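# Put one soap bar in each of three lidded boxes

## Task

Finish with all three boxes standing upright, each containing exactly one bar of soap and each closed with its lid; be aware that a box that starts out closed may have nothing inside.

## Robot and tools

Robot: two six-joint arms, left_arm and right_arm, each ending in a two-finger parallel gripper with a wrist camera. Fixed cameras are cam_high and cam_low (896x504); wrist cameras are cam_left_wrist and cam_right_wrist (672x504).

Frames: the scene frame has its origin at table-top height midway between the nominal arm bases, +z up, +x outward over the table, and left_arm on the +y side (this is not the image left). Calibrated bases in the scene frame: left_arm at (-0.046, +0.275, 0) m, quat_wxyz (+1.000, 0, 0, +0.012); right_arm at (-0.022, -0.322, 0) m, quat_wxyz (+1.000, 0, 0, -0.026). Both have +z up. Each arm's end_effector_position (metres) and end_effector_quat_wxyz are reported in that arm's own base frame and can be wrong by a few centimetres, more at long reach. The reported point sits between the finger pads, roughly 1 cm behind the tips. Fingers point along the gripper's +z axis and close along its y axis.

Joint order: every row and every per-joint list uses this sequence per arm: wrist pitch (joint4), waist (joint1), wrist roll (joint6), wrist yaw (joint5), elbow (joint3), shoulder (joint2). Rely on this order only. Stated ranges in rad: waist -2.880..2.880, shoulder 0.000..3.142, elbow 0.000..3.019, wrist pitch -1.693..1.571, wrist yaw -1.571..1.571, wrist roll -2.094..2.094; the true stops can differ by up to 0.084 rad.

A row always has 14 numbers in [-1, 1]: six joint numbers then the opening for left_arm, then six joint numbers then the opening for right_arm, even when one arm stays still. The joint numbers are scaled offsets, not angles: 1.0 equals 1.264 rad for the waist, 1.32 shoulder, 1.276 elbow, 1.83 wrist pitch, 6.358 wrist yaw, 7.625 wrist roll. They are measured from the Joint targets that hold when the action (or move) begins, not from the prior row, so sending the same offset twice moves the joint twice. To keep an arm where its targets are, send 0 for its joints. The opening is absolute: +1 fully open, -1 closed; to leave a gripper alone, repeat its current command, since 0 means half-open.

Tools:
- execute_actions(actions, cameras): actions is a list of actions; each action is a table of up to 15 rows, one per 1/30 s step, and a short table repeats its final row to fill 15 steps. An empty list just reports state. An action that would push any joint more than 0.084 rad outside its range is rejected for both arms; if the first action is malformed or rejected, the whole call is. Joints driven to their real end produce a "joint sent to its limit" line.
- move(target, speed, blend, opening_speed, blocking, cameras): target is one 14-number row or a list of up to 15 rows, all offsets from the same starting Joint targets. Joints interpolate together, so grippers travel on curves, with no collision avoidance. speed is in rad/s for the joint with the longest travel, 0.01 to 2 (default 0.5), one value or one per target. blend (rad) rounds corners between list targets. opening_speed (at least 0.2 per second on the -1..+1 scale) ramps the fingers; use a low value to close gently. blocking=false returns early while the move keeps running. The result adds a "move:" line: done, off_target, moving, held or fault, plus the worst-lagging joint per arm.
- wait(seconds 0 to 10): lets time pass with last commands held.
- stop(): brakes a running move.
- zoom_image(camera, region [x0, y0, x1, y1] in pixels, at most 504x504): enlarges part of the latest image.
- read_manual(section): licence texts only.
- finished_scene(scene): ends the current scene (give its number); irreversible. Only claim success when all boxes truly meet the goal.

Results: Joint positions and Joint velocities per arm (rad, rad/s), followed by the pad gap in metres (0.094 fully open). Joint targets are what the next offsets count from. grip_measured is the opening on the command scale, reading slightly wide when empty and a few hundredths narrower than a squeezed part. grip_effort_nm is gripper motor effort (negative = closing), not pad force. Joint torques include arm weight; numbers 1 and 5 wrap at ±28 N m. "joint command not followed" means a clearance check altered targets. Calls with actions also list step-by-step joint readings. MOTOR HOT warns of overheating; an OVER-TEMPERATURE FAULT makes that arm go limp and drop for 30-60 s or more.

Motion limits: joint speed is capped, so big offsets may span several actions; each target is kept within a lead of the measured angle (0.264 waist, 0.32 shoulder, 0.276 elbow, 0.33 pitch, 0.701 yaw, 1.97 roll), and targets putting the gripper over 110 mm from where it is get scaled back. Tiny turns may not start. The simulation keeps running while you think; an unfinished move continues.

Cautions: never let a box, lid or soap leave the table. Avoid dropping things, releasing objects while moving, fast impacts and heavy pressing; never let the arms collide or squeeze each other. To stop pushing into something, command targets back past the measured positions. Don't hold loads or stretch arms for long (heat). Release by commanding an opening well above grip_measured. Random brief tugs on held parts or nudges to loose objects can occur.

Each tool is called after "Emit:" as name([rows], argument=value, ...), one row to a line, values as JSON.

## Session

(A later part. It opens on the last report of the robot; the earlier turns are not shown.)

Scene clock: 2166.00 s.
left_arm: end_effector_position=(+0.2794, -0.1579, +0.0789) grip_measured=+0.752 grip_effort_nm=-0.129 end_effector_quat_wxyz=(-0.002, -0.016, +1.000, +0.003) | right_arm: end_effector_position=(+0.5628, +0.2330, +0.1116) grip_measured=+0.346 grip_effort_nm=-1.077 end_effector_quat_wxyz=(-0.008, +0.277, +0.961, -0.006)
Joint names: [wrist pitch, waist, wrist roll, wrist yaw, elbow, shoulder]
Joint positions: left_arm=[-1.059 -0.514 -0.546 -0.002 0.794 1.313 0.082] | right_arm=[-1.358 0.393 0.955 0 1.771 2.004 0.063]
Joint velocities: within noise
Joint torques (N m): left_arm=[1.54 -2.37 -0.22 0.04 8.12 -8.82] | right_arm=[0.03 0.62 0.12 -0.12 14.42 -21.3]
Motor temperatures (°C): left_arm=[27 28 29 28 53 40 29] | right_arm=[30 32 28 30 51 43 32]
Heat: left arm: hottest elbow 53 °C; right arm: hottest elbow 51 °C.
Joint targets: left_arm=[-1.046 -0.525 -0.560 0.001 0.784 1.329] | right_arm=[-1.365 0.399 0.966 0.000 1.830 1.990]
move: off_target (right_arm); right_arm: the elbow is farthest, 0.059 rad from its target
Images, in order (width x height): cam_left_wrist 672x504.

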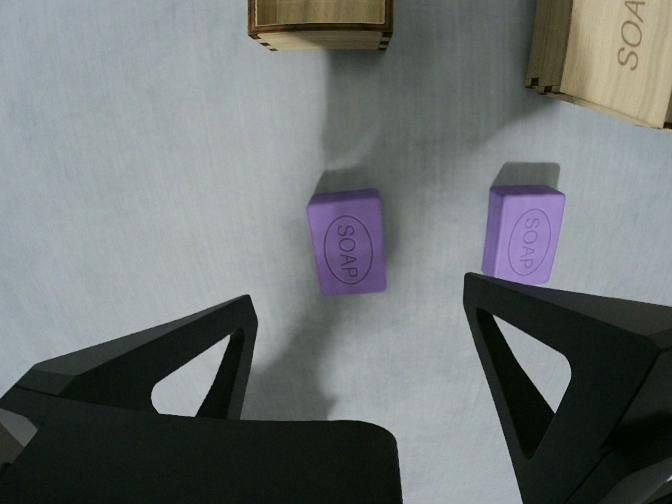

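Emit:
move([
  [0.0574,0,0,0,-0.0408,0.0364,0.4,0,0,0,0,0,0,0.2],
  [0.112,0,0,0,-0.0713,0.083,0.4,0,0,0,0,0,0,0.2],
], speed=0.15, opening_speed=0.5, cameras=["cam_left_wrist","cam_low"])

Emit:
zoom_image(camera="cam_low", region=[500, 220, 640, 320])

Scene clock: 2211.60 s.
left_arm: end_effector_position=(+0.2790, -0.1577, +0.0191) grip_measured=+0.402 grip_effort_nm=-0.134 end_effector_quat_wxyz=(+0.001, -0.017, +1.000, +0.000) | right_arm: end_effector_position=(+0.5628, +0.2330, +0.1116) grip_measured=+0.346 grip_effort_nm=-1.087 end_effector_quat_wxyz=(-0.008, +0.277, +0.961, -0.006)
Joint names: [wrist pitch, waist, wrist roll, wrist yaw, elbow, shoulder]
Joint positions: left_arm=[-0.854 -0.514 -0.547 -0.002 0.704 1.418 0.066] | right_arm=[-1.358 0.393 0.955 0 1.771 2.004 0.063]
Joint velocities: within noise
Joint torques (N m): left_arm=[1.63 -2.32 -0.21 0.04 6.94 -9.11] | right_arm=[0.05 0.62 0.11 -0.11 14.42 -21.25]
Motor temperatures (°C): left_arm=[27 28 29 28 50 38 29] | right_arm=[30 32 28 30 53 44 32]
Heat: left arm: hottest elbow 50 °C; right arm: hottest elbow 53 °C.
Joint targets: left_arm=[-0.842 -0.525 -0.560 0.001 0.693 1.439] | right_arm=[-1.365 0.399 0.966 0.000 1.830 1.990]
move: off_target (right_arm); right_arm: the elbow is farthest, 0.059 rad from its target
Images, in order (width x height): cam_low 896x504, cam_left_wrist 672x504.

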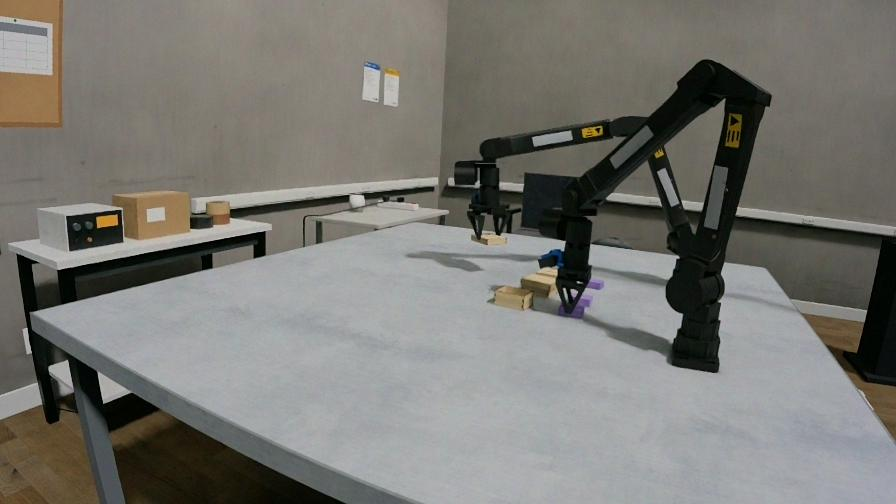

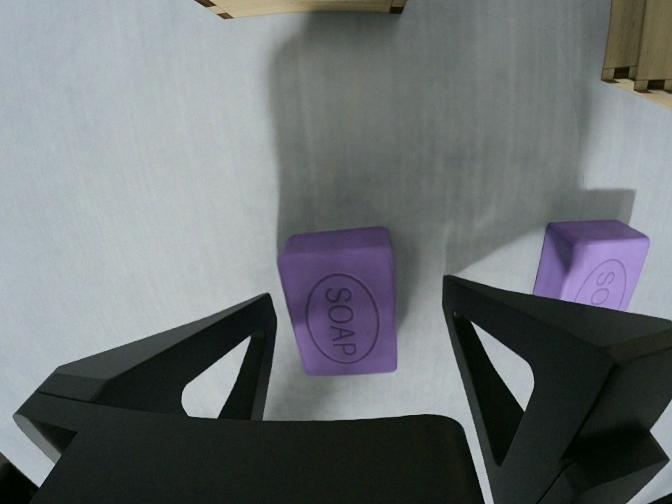

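Scaled by 3.600 from the camera's 896x504 image, which has a finer 1280x720 frame.

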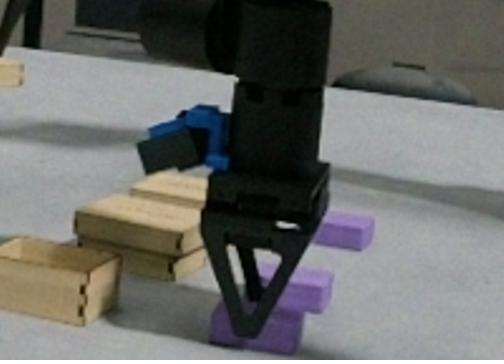

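Emit:
move([
  [0,0,0,0,0,0,0.4,0,0,0,0,0,0,0.2],
  [0,0,0,0,0,0,-0.34,0,0,0,0,0,0,0.2],
  [-0.0115,0,0,0,0.0329,-0.0216,-0.34,0,0,0,0,0,0,0.2],
  [-0.0661,0,0,0,0.0642,-0.0656,-0.34,0,0,0,0,0,0,0.2],
  [-0.2224,0,0,0,0.1857,-0.1641,-0.34,0,0,0,0,0,0,0.2],
], speed=[0.1,0.1,0.1,0.15,0.25], opening_speed=0.3, cameras=["cam_left_wrist","cam_low"])

Emit:
zoom_image(camera="cam_low", region=[500, 220, 640, 320])

Scene clock: 2232.50 s.
left_arm: end_effector_position=(+0.2721, -0.1538, +0.1304) grip_measured=-0.201 grip_effort_nm=-1.043 end_effector_quat_wxyz=(-0.011, -0.017, +1.000, +0.007) | right_arm: end_effector_position=(+0.5628, +0.2330, +0.1116) grip_measured=+0.346 grip_effort_nm=-1.077 end_effector_quat_wxyz=(-0.008, +0.277, +0.961, -0.006)
Joint names: [wrist pitch, waist, wrist roll, wrist yaw, elbow, shoulder]
Joint positions: left_arm=[-1.237 -0.514 -0.547 -0.002 0.876 1.235 0.038] | right_arm=[-1.358 0.393 0.955 0 1.771 2.004 0.063]
Joint velocities: within noise
Joint torques (N m): left_arm=[0.59 -2.43 -0.21 0.04 14.68 -10.93] | right_arm=[0.05 0.62 0.11 -0.12 14.42 -21.25]
Motor temperatures (°C): left_arm=[27 28 29 28 49 38 29] | right_arm=[29 32 28 30 53 44 32]
Heat: left arm: hottest elbow 49 °C; right arm: hottest elbow 53 °C.
Joint targets: left_arm=[-1.249 -0.525 -0.560 0.001 0.930 1.222] | right_arm=[-1.365 0.399 0.966 0.000 1.830 1.990]
move: off_target (left_arm, right_arm); left_arm: the elbow is farthest, 0.054 rad from its target; right_arm: the elbow is farthest, 0.059 rad from its target
Images, in order (width x height): cam_low 896x504, cam_left_wrist 672x504.

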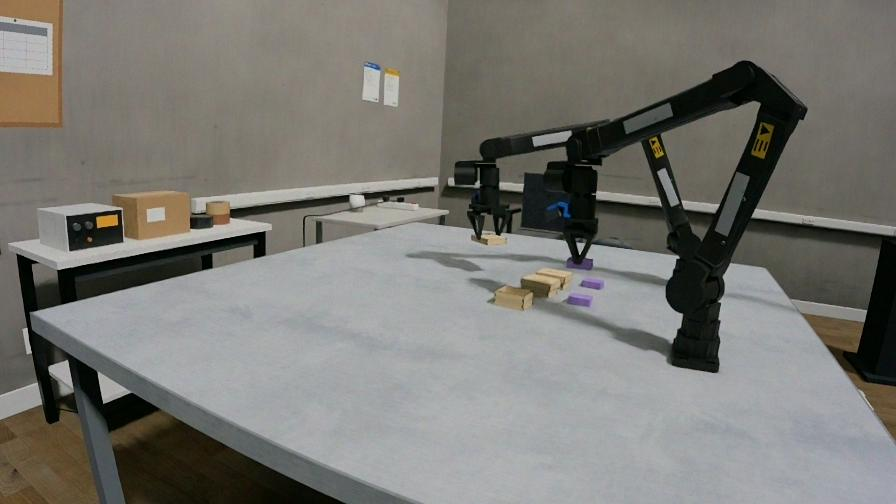

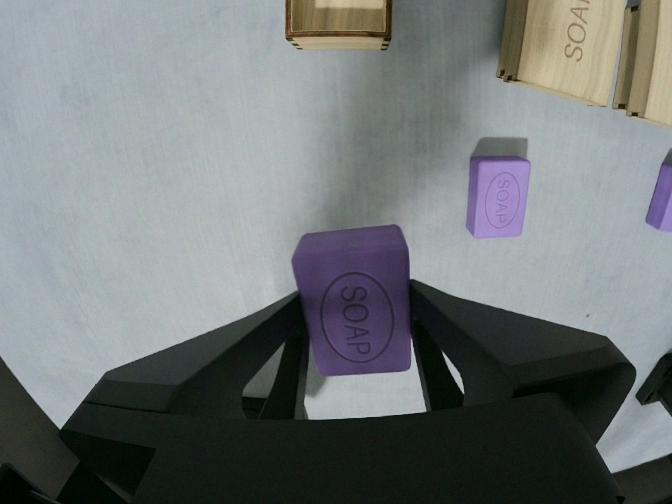

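Scaled by 3.600 from the camera's 896x504 image, which has a finer 1280x720 frame.

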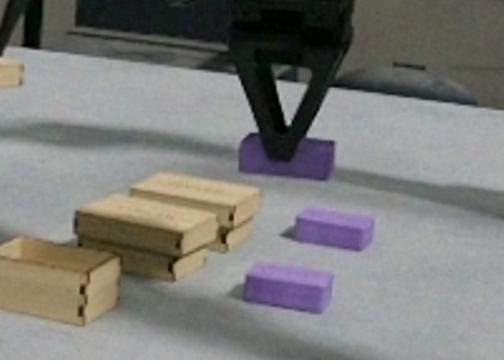

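Emit:
move([
  [0.1683,0,0,0,-0.1552,0.1174,-0.34,0,0,0,0,0,0,0.2],
  [0.2224,0,0,0,-0.1857,0.1629,-0.34,0,0,0,0,0,0,0.2],
  [0.2224,0,0,0,-0.1857,0.1629,0.1,0,0,0,0,0,0,0.2],
  [0.1568,0,0,0,-0.1215,0.0985,0.1,0,0,0,0,0,0,0.2],
  [0.2109,0,0,0,-0.1789,0.1561,0.1,0,0,0,0,0,0,0.2],
  [0.2109,0,0,0,-0.1789,0.1561,-0.34,0,0,0,0,0,0,0.2],
  [0.2005,0,0,0,-0.1426,0.1273,-0.34,0,0,0,0,0,0,0.2],
], speed=[0.3,0.1,0.1,0.1,0.1,0.1,0.1], opening_speed=0.4, cameras=["cam_left_wrist","cam_low"])

Emit:
zoom_image(camera="cam_low", region=[500, 220, 640, 320])

Scene clock: 2303.13 s.
left_arm: end_effector_position=(+0.2792, -0.1578, +0.0247) grip_measured=-0.223 grip_effort_nm=-1.033 end_effector_quat_wxyz=(+0.001, -0.017, +1.000, +0.001) | right_arm: end_effector_position=(+0.5628, +0.2330, +0.1116) grip_measured=+0.346 grip_effort_nm=-1.072 end_effector_quat_wxyz=(-0.008, +0.277, +0.961, -0.006)
Joint names: [wrist pitch, waist, wrist roll, wrist yaw, elbow, shoulder]
Joint positions: left_arm=[-0.875 -0.514 -0.547 -0.002 0.712 1.407 0.036] | right_arm=[-1.358 0.393 0.955 0 1.771 2.004 0.063]
Joint velocities: within noise
Joint torques (N m): left_arm=[0.83 -2.37 -0.21 0.04 11.33 -12.4] | right_arm=[0.05 0.56 0.11 -0.11 14.42 -21.25]
Motor temperatures (°C): left_arm=[27 28 29 28 61 38 31] | right_arm=[29 32 28 30 55 44 33]
Heat: left arm: hottest elbow 61 °C; right arm: hottest elbow 55 °C.
Joint targets: left_arm=[-0.882 -0.525 -0.560 0.001 0.748 1.390] | right_arm=[-1.365 0.399 0.966 0.000 1.830 1.990]
move: off_target (left_arm, right_arm); left_arm: the elbow is farthest, 0.036 rad from its target; right_arm: the elbow is farthest, 0.059 rad from its target
Images, in order (width x height): cam_low 896x504, cam_left_wrist 672x504.

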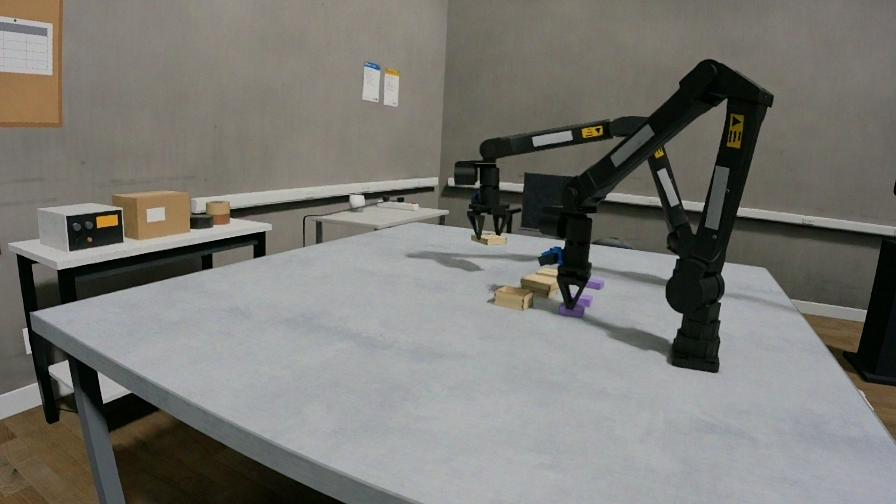

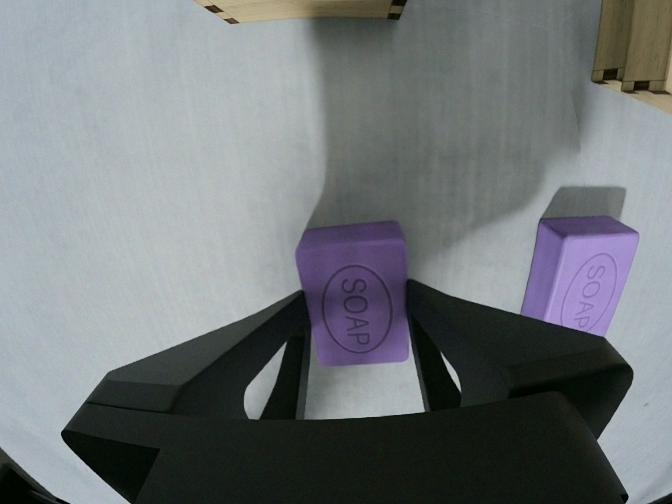

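Scaled by 3.600 from the camera's 896x504 image, which has a finer 1280x720 frame.

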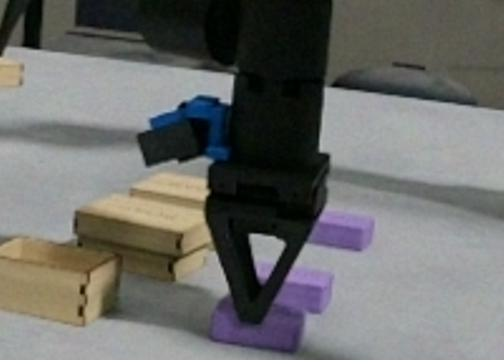

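Emit:
move([
  [-0.1005,0,0,0,0.0674,-0.0689,-0.34,0,0,0,0,0,0,0.2],
  [-0.2005,0,0,0,0.1426,-0.1273,-0.34,0,0,0,0,0,0,0.2],
  [-0.1645,0.1313,0.0411,0,0.4114,0.1795,-0.34,0,0,0,0,0,0,0.2],
], speed=[0.12,0.2,0.3], cameras=["cam_left_wrist","cam_low"])

Emit:
zoom_image(camera="cam_low", region=[470, 220, 610, 320])

Scene clock: 2326.57 s.
left_arm: end_effector_position=(+0.4229, -0.1630, +0.1155) grip_measured=-0.224 grip_effort_nm=-1.043 end_effector_quat_wxyz=(-0.006, +0.053, +0.999, +0.003) | right_arm: end_effector_position=(+0.5628, +0.2330, +0.1116) grip_measured=+0.346 grip_effort_nm=-1.077 end_effector_quat_wxyz=(-0.008, +0.277, +0.961, -0.006)
Joint names: [wrist pitch, waist, wrist roll, wrist yaw, elbow, shoulder]
Joint positions: left_arm=[-1.194 -0.368 -0.261 -0.002 1.216 1.606 0.036] | right_arm=[-1.358 0.393 0.955 0 1.771 2.004 0.063]
Joint velocities: within noise
Joint torques (N m): left_arm=[1.51 -0.97 0.14 0.05 14.86 -14.74] | right_arm=[0.05 0.62 0.11 -0.11 14.42 -21.25]
Motor temperatures (°C): left_arm=[27 28 29 28 60 38 31] | right_arm=[29 32 28 30 55 44 33]
Heat: left arm: hottest elbow 60 °C; right arm: hottest elbow 55 °C.
Joint targets: left_arm=[-1.183 -0.359 -0.247 0.001 1.273 1.627] | right_arm=[-1.365 0.399 0.966 0.000 1.830 1.990]
move: off_target (left_arm, right_arm); left_arm: the elbow is farthest, 0.057 rad from its target; right_arm: the elbow is farthest, 0.059 rad from its target
Images, in order (width x height): cam_low 896x504, cam_left_wrist 672x504.

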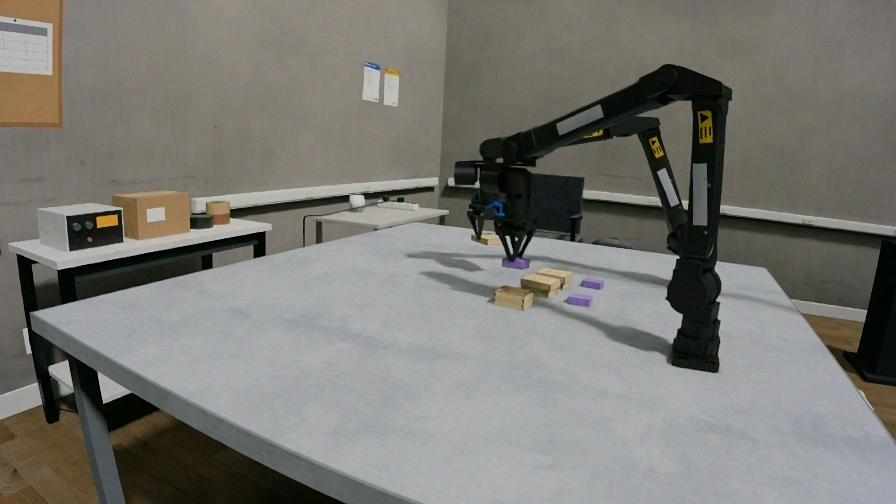

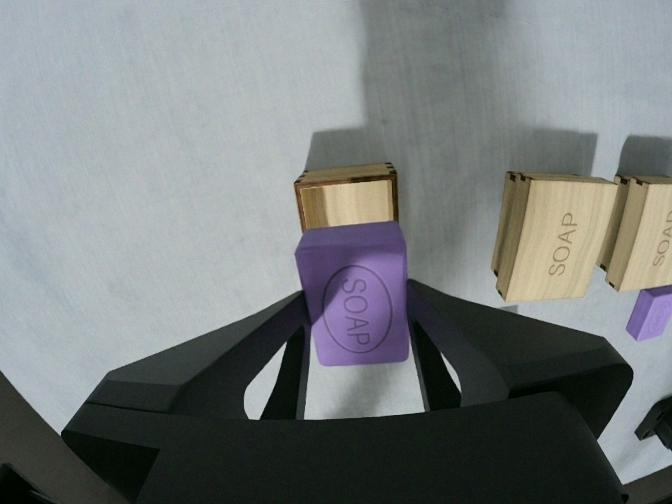

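Scaled by 3.600 from the camera's 896x504 image, which has a finer 1280x720 frame.

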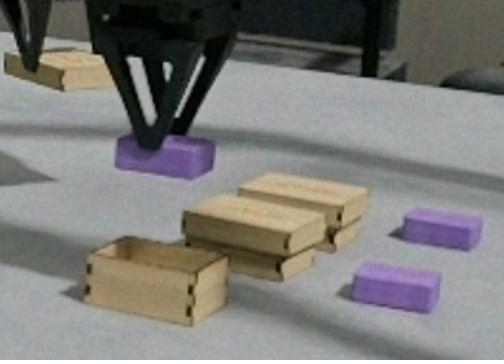

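Emit:
zoom_image(camera="cam_left_wrist", region=[280, 140, 420, 240])

Scaled by 3.600 from the camera's 672x504 image, which has a finer 960x720 frame.

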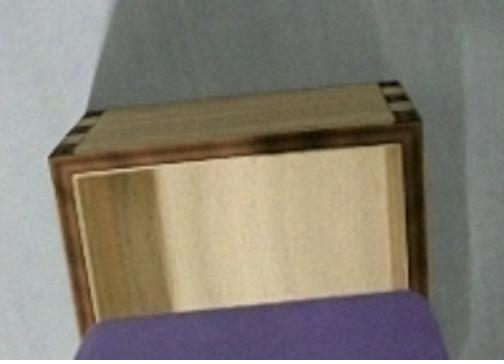

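Emit:
move(target=[0.0749,-0.0198,0.0016,0,-0.1254,0.0242,-0.34,0,0,0,0,0,0,0.2], speed=0.15, cameras=["cam_left_wrist","cam_low","cam_high"])

Emit:
zoom_image(camera="cam_low", region=[470, 240, 570, 320])

Emit:
zoom_image(camera="cam_left_wrist", region=[260, 170, 440, 420])

Emit:
zoom_image(camera="cam_high", region=[380, 180, 450, 240])

Scene clock: 2364.20 s.
left_arm: end_effector_position=(+0.4164, -0.1626, +0.0707) grip_measured=-0.224 grip_effort_nm=-1.048 end_effector_quat_wxyz=(+0.000, +0.062, +0.998, +0.001) | right_arm: end_effector_position=(+0.5628, +0.2330, +0.1116) grip_measured=+0.346 grip_effort_nm=-1.072 end_effector_quat_wxyz=(-0.008, +0.277, +0.961, -0.006)
Joint names: [wrist pitch, waist, wrist roll, wrist yaw, elbow, shoulder]
Joint positions: left_arm=[-1.058 -0.372 -0.248 -0.002 1.123 1.636 0.036] | right_arm=[-1.358 0.393 0.955 0 1.771 2.004 0.063]
Joint velocities: within noise
Joint torques (N m): left_arm=[1.55 -2.49 0.1 0.06 8.17 -14.45] | right_arm=[0.03 0.62 0.11 -0.12 14.42 -21.25]
Motor temperatures (°C): left_arm=[27 28 29 28 63 37 32] | right_arm=[29 32 28 30 56 45 33]
Heat: left arm: hottest elbow 63 °C; right arm: hottest elbow 56 °C.
Joint targets: left_arm=[-1.045 -0.384 -0.235 0.001 1.113 1.659] | right_arm=[-1.365 0.399 0.966 0.000 1.830 1.990]
move: off_target (right_arm); right_arm: the elbow is farthest, 0.059 rad from its target
Images, in order (width x height): cam_high 896x504, cam_low 896x504, cam_left_wrist 672x504.

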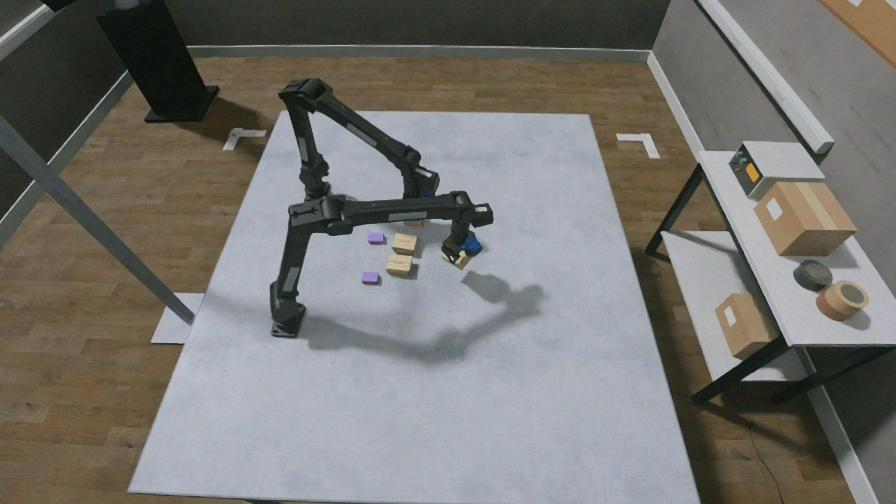

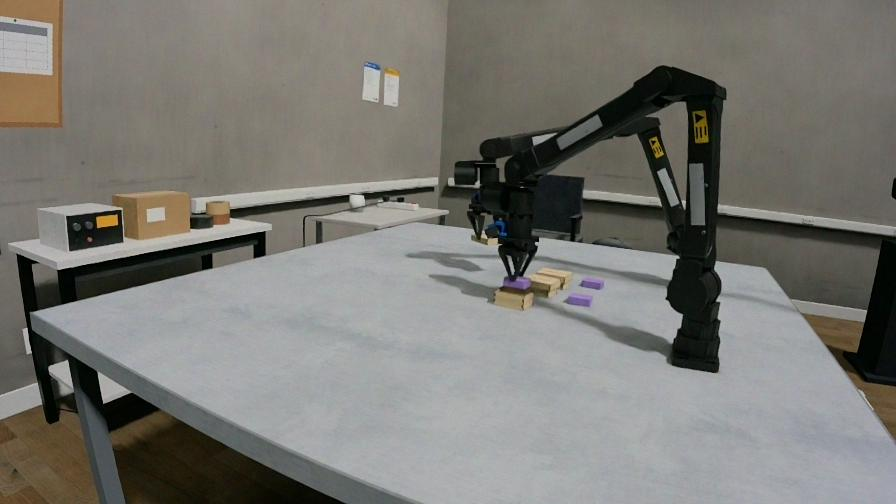

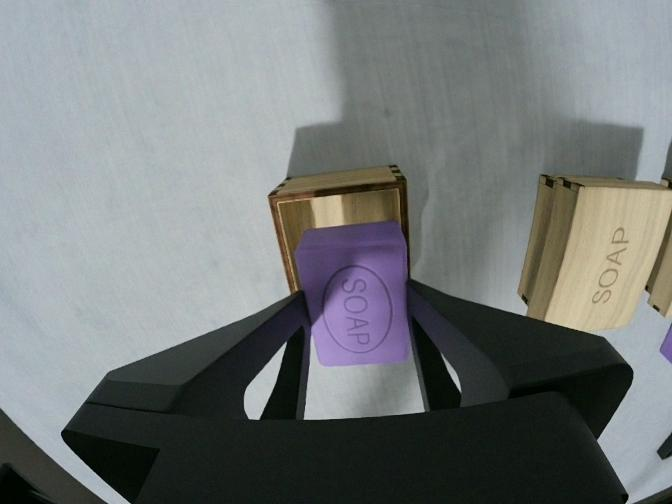

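Scaled by 5.040 from the camera's 896x504 image, which has a finer 1280x720 frame.

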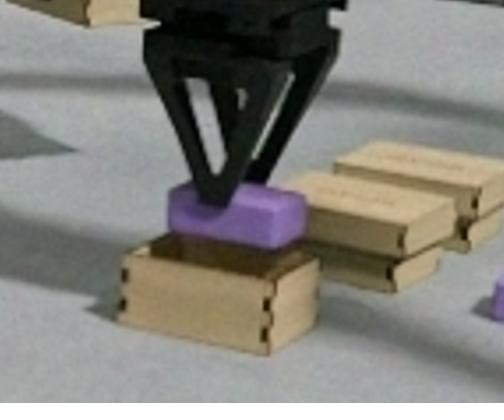

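Scaled by 2.016 from the camera's 672x504 image, which has a finer 960x720 frame.

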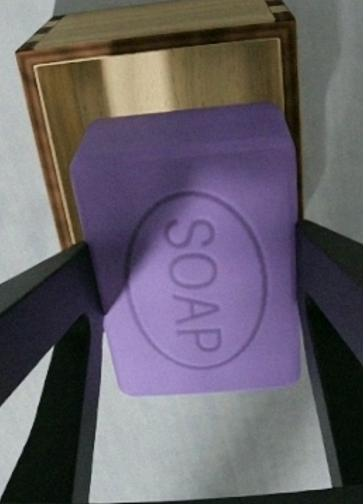

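Scaled by 7.200 from the camera's 896x504 image, which has a finer 1280x720 frame.

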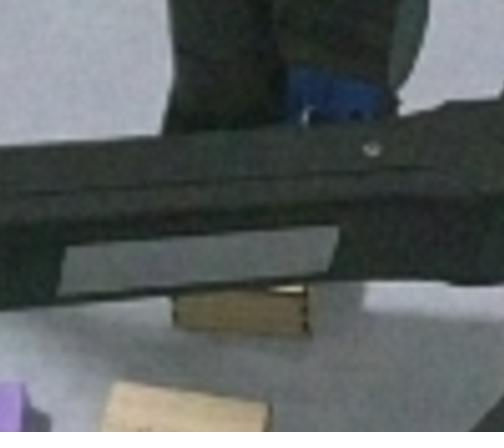

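Emit:
move([
  [0,0.0206,0,0,0,0,-0.34,0,0,0,0,0,0,0.2],
  [0.0514,0.0206,0,0,-0.0337,0.0394,-0.34,0,0,0,0,0,0,0.2],
], speed=0.1, cameras=["cam_left_wrist","cam_low"])

Emit:
zoom_image(camera="cam_low", region=[470, 240, 570, 320])

Emit:
zoom_image(camera="cam_left_wrist", region=[240, 170, 440, 420])

Scene clock: 2394.53 s.
left_arm: end_effector_position=(+0.4196, -0.1632, +0.0446) grip_measured=-0.224 grip_effort_nm=-1.038 end_effector_quat_wxyz=(+0.007, +0.062, +0.998, -0.002) | right_arm: end_effector_position=(+0.5628, +0.2330, +0.1116) grip_measured=+0.346 grip_effort_nm=-1.077 end_effector_quat_wxyz=(-0.008, +0.277, +0.961, -0.006)
Joint names: [wrist pitch, waist, wrist roll, wrist yaw, elbow, shoulder]
Joint positions: left_arm=[-0.975 -0.37 -0.246 0 1.09 1.672 0.036] | right_arm=[-1.358 0.393 0.955 0 1.771 2.004 0.063]
Joint velocities: within noise
Joint torques (N m): left_arm=[2.09 -0.62 0.07 -0.05 6.93 -13.33] | right_arm=[0.05 0.62 0.11 -0.12 14.42 -21.25]
Motor temperatures (°C): left_arm=[27 28 29 28 57 38 32] | right_arm=[29 32 28 30 56 45 33]
Heat: left arm: hottest elbow 57 °C; right arm: hottest elbow 56 °C.
Joint targets: left_arm=[-0.951 -0.358 -0.235 0.001 1.070 1.711] | right_arm=[-1.365 0.399 0.966 0.000 1.830 1.990]
move: off_target (left_arm, right_arm); left_arm: the shoulder is farthest, 0.039 rad from its target; right_arm: the elbow is farthest, 0.059 rad from its target
Images, in order (width x height): cam_low 896x504, cam_left_wrist 672x504.

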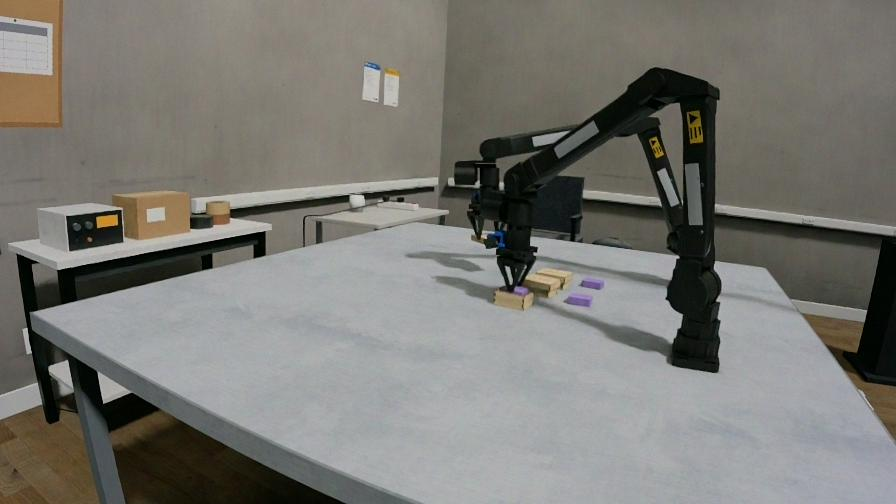

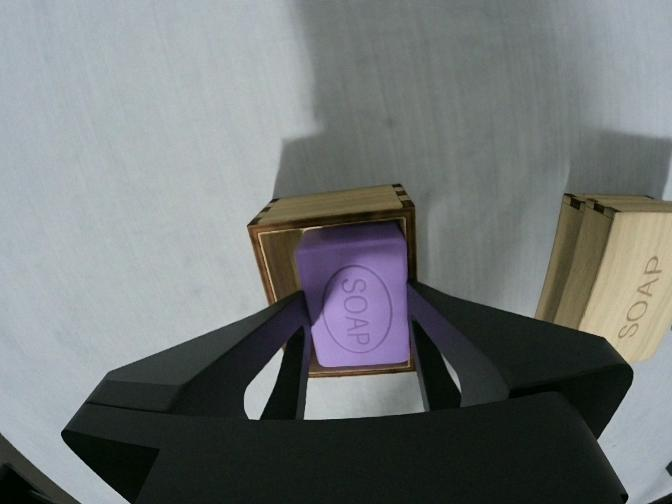

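Scaled by 5.040 from the camera's 896x504 image, which has a finer 1280x720 frame.

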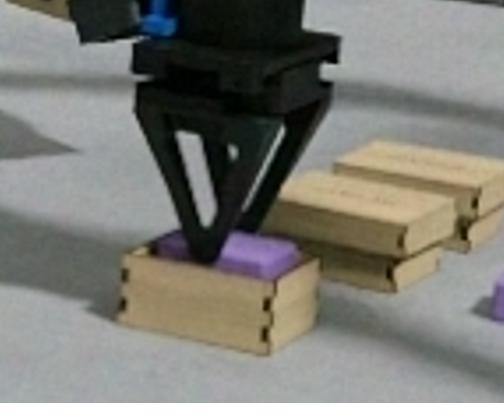

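Scaled by 2.016 from the camera's 672x504 image, which has a finer 960x720 frame.

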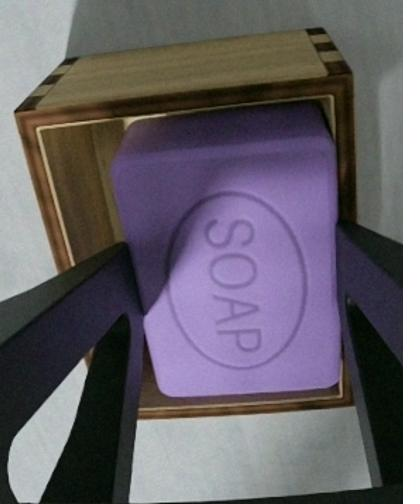

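Emit:
move([
  [-0.0415,0,0,0,0.0627,-0.0462,-0.34,0,0,0,0,0,0,0.2],
  [-0.0415,0.0055,0,0,0.0627,-0.0462,-0.34,0,0,0,0,0,0,0.2],
], speed=0.1, cameras=["cam_left_wrist","cam_low"])

Emit:
zoom_image(camera="cam_left_wrist", region=[240, 170, 440, 420])

Scene clock: 2416.20 s.
left_arm: end_effector_position=(+0.4148, -0.1575, +0.0473) grip_measured=-0.224 grip_effort_nm=-1.038 end_effector_quat_wxyz=(-0.009, +0.058, +0.998, +0.003) | right_arm: end_effector_position=(+0.5628, +0.2330, +0.1116) grip_measured=+0.346 grip_effort_nm=-1.072 end_effector_quat_wxyz=(-0.008, +0.277, +0.961, -0.006)
Joint names: [wrist pitch, waist, wrist roll, wrist yaw, elbow, shoulder]
Joint positions: left_arm=[-1.016 -0.362 -0.245 0 1.098 1.672 0.036] | right_arm=[-1.358 0.393 0.955 0 1.771 2.004 0.063]
Joint velocities: within noise
Joint torques (N m): left_arm=[0.55 -0.73 0.06 -0.04 13.5 -18.73] | right_arm=[0.05 0.62 0.12 -0.12 14.41 -21.25]
Motor temperatures (°C): left_arm=[27 28 29 28 53 37 32] | right_arm=[29 32 28 30 56 45 33]
Heat: left arm: hottest elbow 53 °C; right arm: hottest elbow 56 °C.
Joint targets: left_arm=[-1.027 -0.351 -0.235 0.001 1.150 1.650] | right_arm=[-1.365 0.399 0.966 0.000 1.830 1.990]
move: off_target (left_arm, right_arm); left_arm: the elbow is farthest, 0.052 rad from its target; right_arm: the elbow is farthest, 0.059 rad from its target
Images, in order (width x height): cam_low 896x504, cam_left_wrist 672x504.

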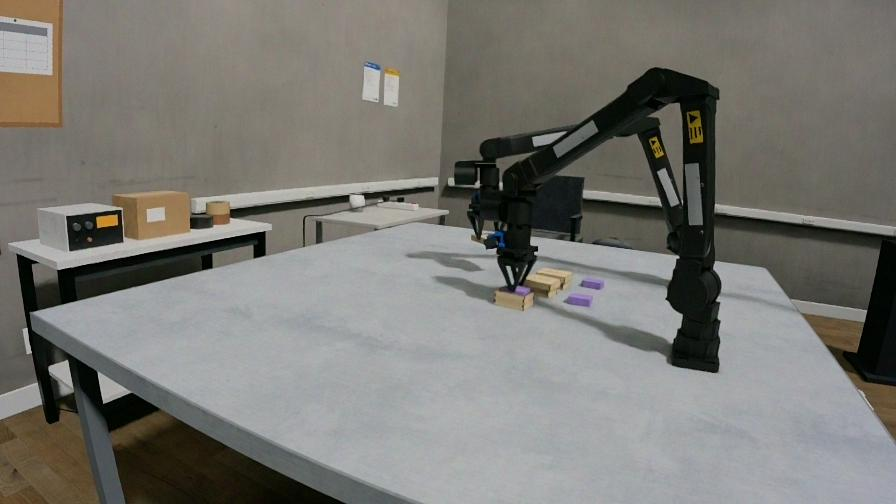

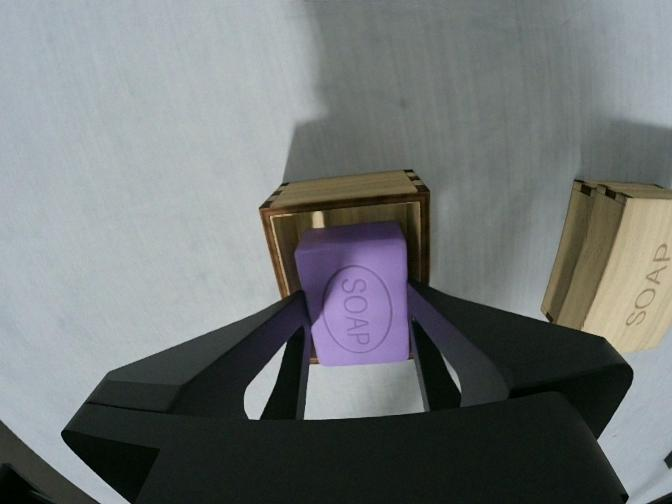

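Scaled by 2.016 from the camera's 672x504 image, which has a finer 960x720 frame.

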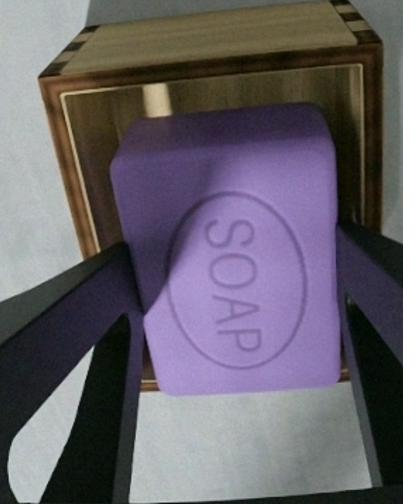

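Emit:
move([
  [0,0.0035,0,0,0,0,-0.34,0,0,0,0,0,0,0.2],
  [0.0415,0.0035,0,0,-0.0627,0.0462,-0.34,0,0,0,0,0,0,0.2],
], speed=0.1, cameras=["cam_left_wrist","cam_low"])

Emit:
zoom_image(camera="cam_left_wrist", region=[240, 170, 440, 420])

Emit:
zoom_image(camera="cam_low", region=[470, 240, 570, 320])

Scene clock: 2432.43 s.
left_arm: end_effector_position=(+0.4175, -0.1569, +0.0339) grip_measured=-0.224 grip_effort_nm=-1.033 end_effector_quat_wxyz=(-0.002, +0.057, +0.998, +0.000) | right_arm: end_effector_position=(+0.5628, +0.2330, +0.1116) grip_measured=+0.346 grip_effort_nm=-1.087 end_effector_quat_wxyz=(-0.008, +0.277, +0.961, -0.006)
Joint names: [wrist pitch, waist, wrist roll, wrist yaw, elbow, shoulder]
Joint positions: left_arm=[-0.964 -0.358 -0.245 0 1.079 1.689 0.036] | right_arm=[-1.358 0.393 0.955 0 1.771 2.004 0.063]
Joint velocities: within noise
Joint torques (N m): left_arm=[1.59 -0.67 0.07 -0.04 7.82 -14.62] | right_arm=[0.05 0.62 0.11 -0.12 14.42 -21.25]
Motor temperatures (°C): left_arm=[27 28 29 28 54 37 32] | right_arm=[29 32 28 30 56 45 33]
Heat: left arm: hottest elbow 54 °C; right arm: hottest elbow 56 °C.
Joint targets: left_arm=[-0.952 -0.347 -0.235 0.001 1.070 1.711] | right_arm=[-1.365 0.399 0.966 0.000 1.830 1.990]
move: off_target (right_arm); right_arm: the elbow is farthest, 0.059 rad from its target
Images, in order (width x height): cam_low 896x504, cam_left_wrist 672x504.

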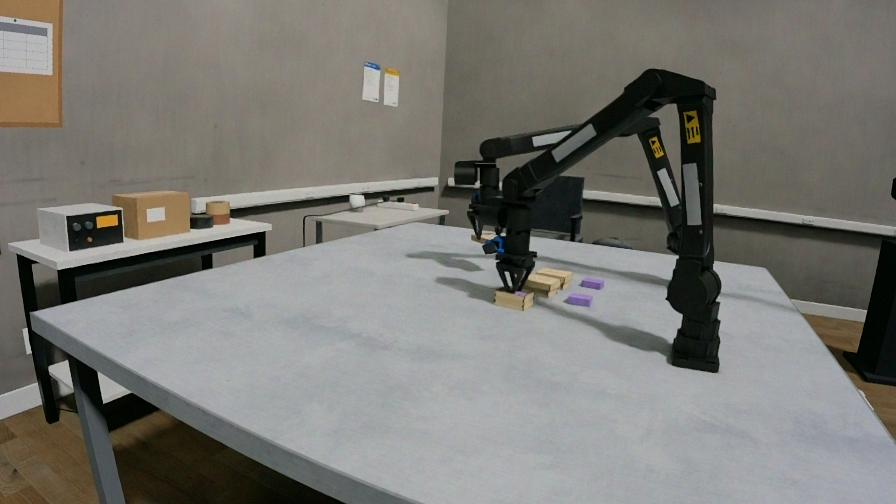

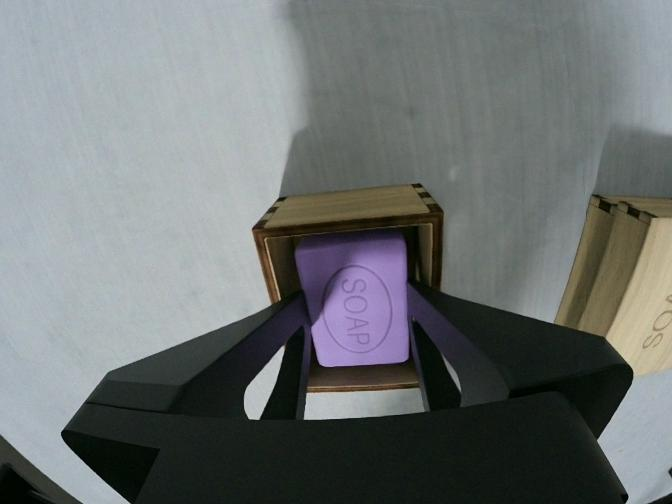

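Scaled by 2.016 from the camera's 672x504 image, which has a finer 960x720 frame.

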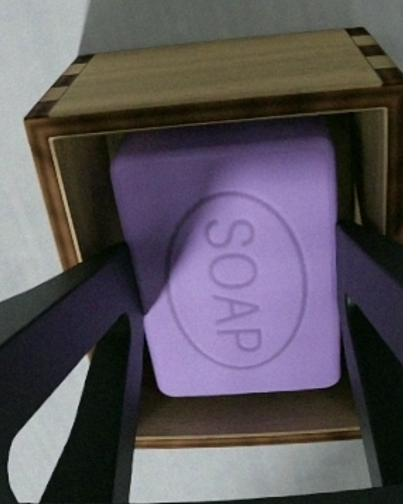

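Scaled by 5.040 from the camera's 896x504 image, which has a finer 1280x720 frame.

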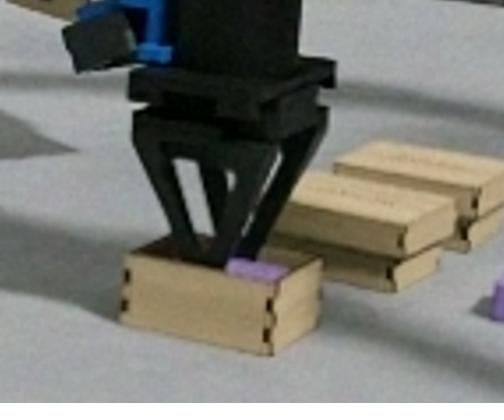

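Emit:
move([
  [0,0,0,0,0,0,-0.34,0,0,0,0,0,0,0.2],
  [0,0,0,0,0,0,-0.12,0,0,0,0,0,0,0.2],
  [-0.011,0,0,0,0.0235,-0.0235,-0.12,0,0,0,0,0,0,0.2],
  [-0.0628,0,0,0,0.0784,-0.0621,-0.12,0,0,0,0,0,0,0.2],
  [-0.1344,0,0,0,0.1371,-0.1061,-0.12,0,0,0,0,0,0,0.2],
], speed=[0.1,0.1,0.1,0.1,0.25], opening_speed=0.25, cameras=["cam_left_wrist","cam_low"])

Emit:
zoom_image(camera="cam_low", region=[470, 240, 570, 320])

Scene clock: 2452.90 s.
left_arm: end_effector_position=(+0.4172, -0.1567, +0.1153) grip_measured=-0.125 grip_effort_nm=0.266 end_effector_quat_wxyz=(-0.005, +0.056, +0.998, +0.001) | right_arm: end_effector_position=(+0.5628, +0.2330, +0.1116) grip_measured=+0.346 grip_effort_nm=-1.077 end_effector_quat_wxyz=(-0.008, +0.277, +0.961, -0.006)
Joint names: [wrist pitch, waist, wrist roll, wrist yaw, elbow, shoulder]
Joint positions: left_arm=[-1.186 -0.358 -0.245 0 1.191 1.586 0.041] | right_arm=[-1.358 0.393 0.955 0 1.771 2.004 0.063]
Joint velocities: within noise
Joint torques (N m): left_arm=[0.62 -0.67 0.07 -0.04 14.53 -17.38] | right_arm=[0.03 0.67 0.11 -0.11 14.42 -21.25]
Motor temperatures (°C): left_arm=[27 28 29 28 53 39 32] | right_arm=[29 32 28 30 57 45 33]
Heat: left arm: hottest elbow 53 °C; right arm: hottest elbow 57 °C.
Joint targets: left_arm=[-1.198 -0.346 -0.235 0.001 1.245 1.571] | right_arm=[-1.365 0.399 0.966 0.000 1.830 1.990]
move: off_target (left_arm, right_arm); left_arm: the elbow is farthest, 0.054 rad from its target; right_arm: the elbow is farthest, 0.059 rad from its target
Images, in order (width x height): cam_low 896x504, cam_left_wrist 672x504.

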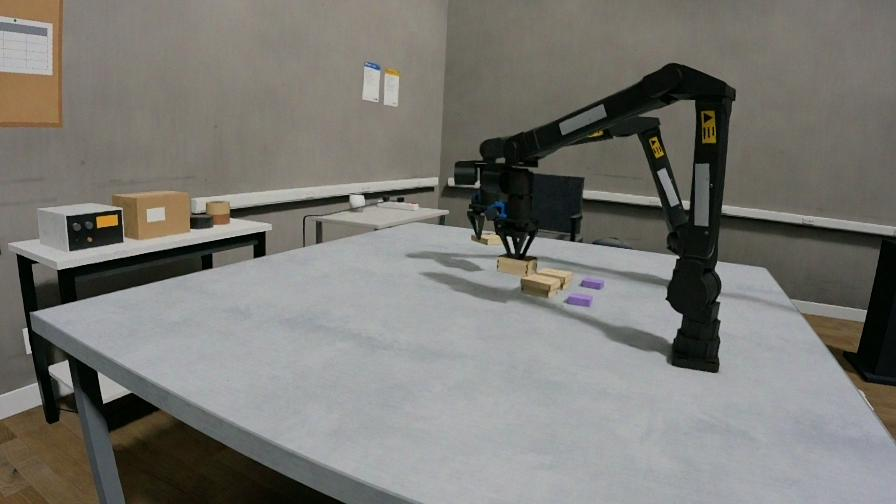

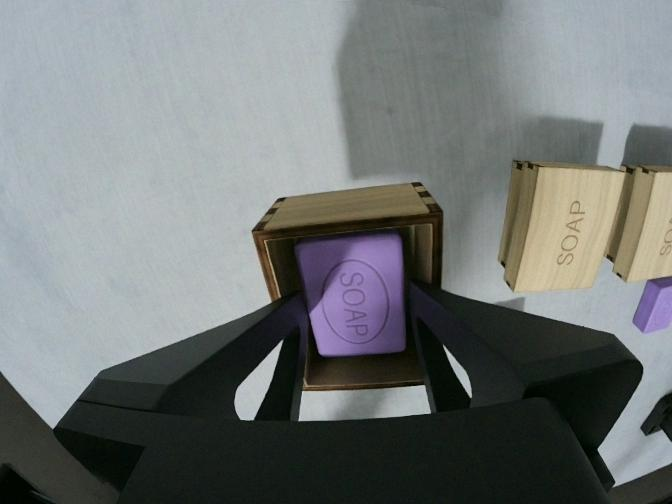

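Scaled by 5.040 from the camera's 896x504 image, which has a finer 1280x720 frame.

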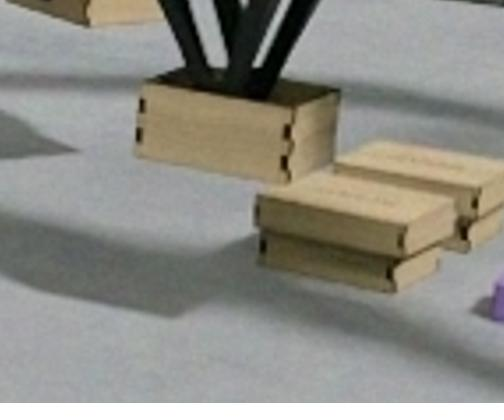

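Emit:
move([
  [0.0831,0,0,0,-0.1034,0.0667,-0.12,0,0,0,0,0,0,0.2],
  [0.1344,0,0,0,-0.1371,0.1061,-0.12,0,0,0,0,0,0,0.2],
  [0.1344,0,0,0,-0.1371,0.1061,-0.175,0,0,0,0,0,0,0.2],
  [0.122,0,0,0,-0.113,0.083,-0.175,0,0,0,0,0,0,0.2],
], speed=[0.15,0.06,0.1,0.1], opening_speed=0.25, cameras=["cam_left_wrist","cam_low"])

Emit:
zoom_image(camera="cam_low", region=[470, 240, 570, 320])

Emit:
zoom_image(camera="cam_left_wrist", region=[240, 170, 440, 420])

Scene clock: 2473.73 s.
left_arm: end_effector_position=(+0.4184, -0.1571, +0.0350) grip_measured=-0.173 grip_effort_nm=-0.139 end_effector_quat_wxyz=(+0.000, +0.056, +0.998, +0.000) | right_arm: end_effector_position=(+0.5628, +0.2330, +0.1116) grip_measured=+0.346 grip_effort_nm=-1.077 end_effector_quat_wxyz=(-0.008, +0.277, +0.961, -0.006)
Joint names: [wrist pitch, waist, wrist roll, wrist yaw, elbow, shoulder]
Joint positions: left_arm=[-0.964 -0.358 -0.245 0 1.08 1.687 0.039] | right_arm=[-1.358 0.393 0.955 0 1.771 2.004 0.063]
Joint velocities: within noise
Joint torques (N m): left_arm=[0.68 -0.67 0.06 -0.04 10.47 -17.44] | right_arm=[0.03 0.62 0.11 -0.12 14.42 -21.25]
Motor temperatures (°C): left_arm=[27 28 29 28 54 39 31] | right_arm=[29 32 28 30 57 45 33]
Heat: left arm: hottest elbow 54 °C; right arm: hottest elbow 57 °C.
Joint targets: left_arm=[-0.974 -0.346 -0.235 0.001 1.101 1.680] | right_arm=[-1.365 0.399 0.966 0.000 1.830 1.990]
move: off_target (right_arm); right_arm: the elbow is farthest, 0.059 rad from its target
Images, in order (width x height): cam_low 896x504, cam_left_wrist 672x504.

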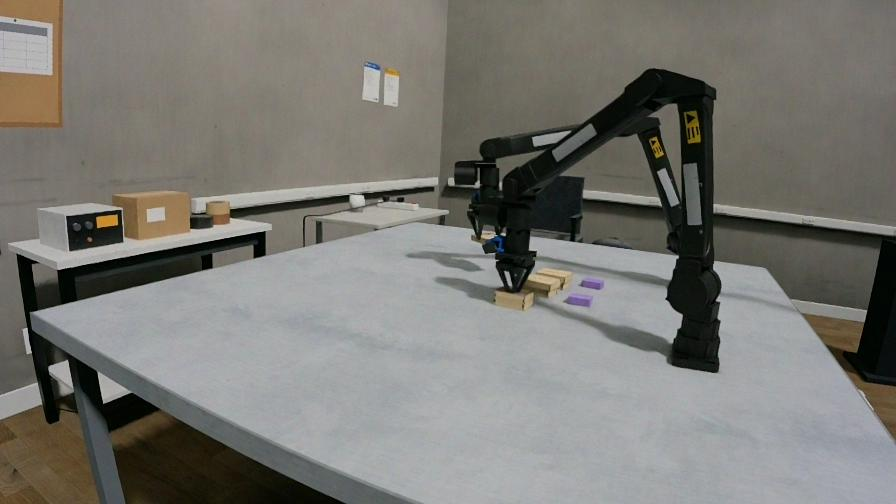

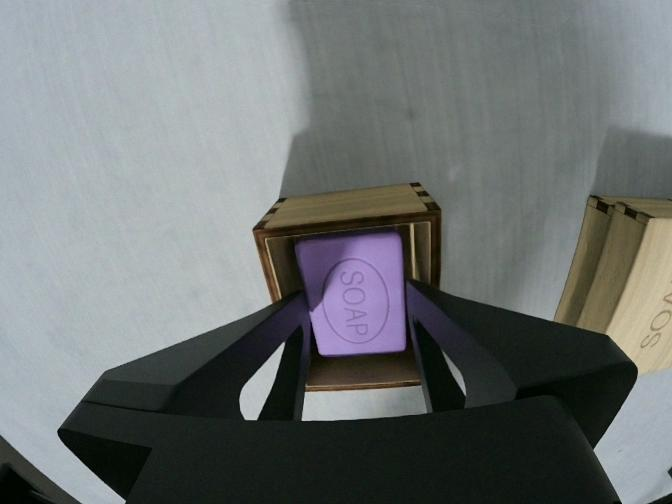

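Scaled by 5.040 from the camera's 896x504 image, which has a finer 1280x720 frame.

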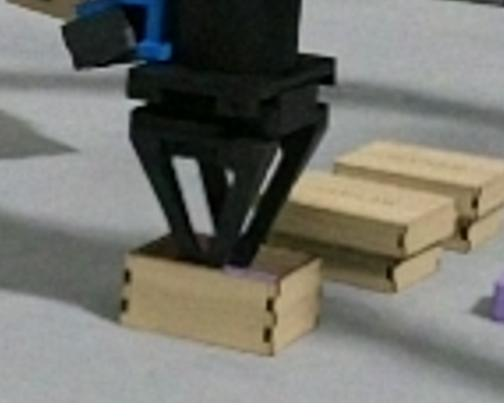

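Scaled by 2.016 from the camera's 672x504 image, which has a finer 960x720 frame.

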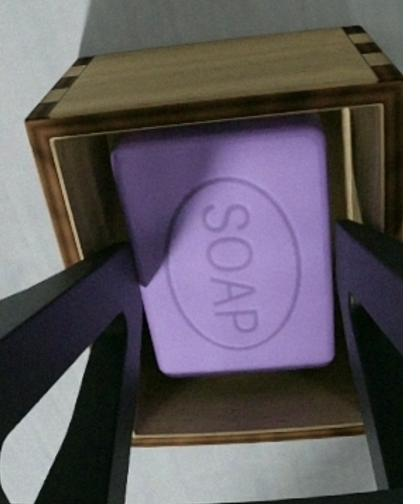

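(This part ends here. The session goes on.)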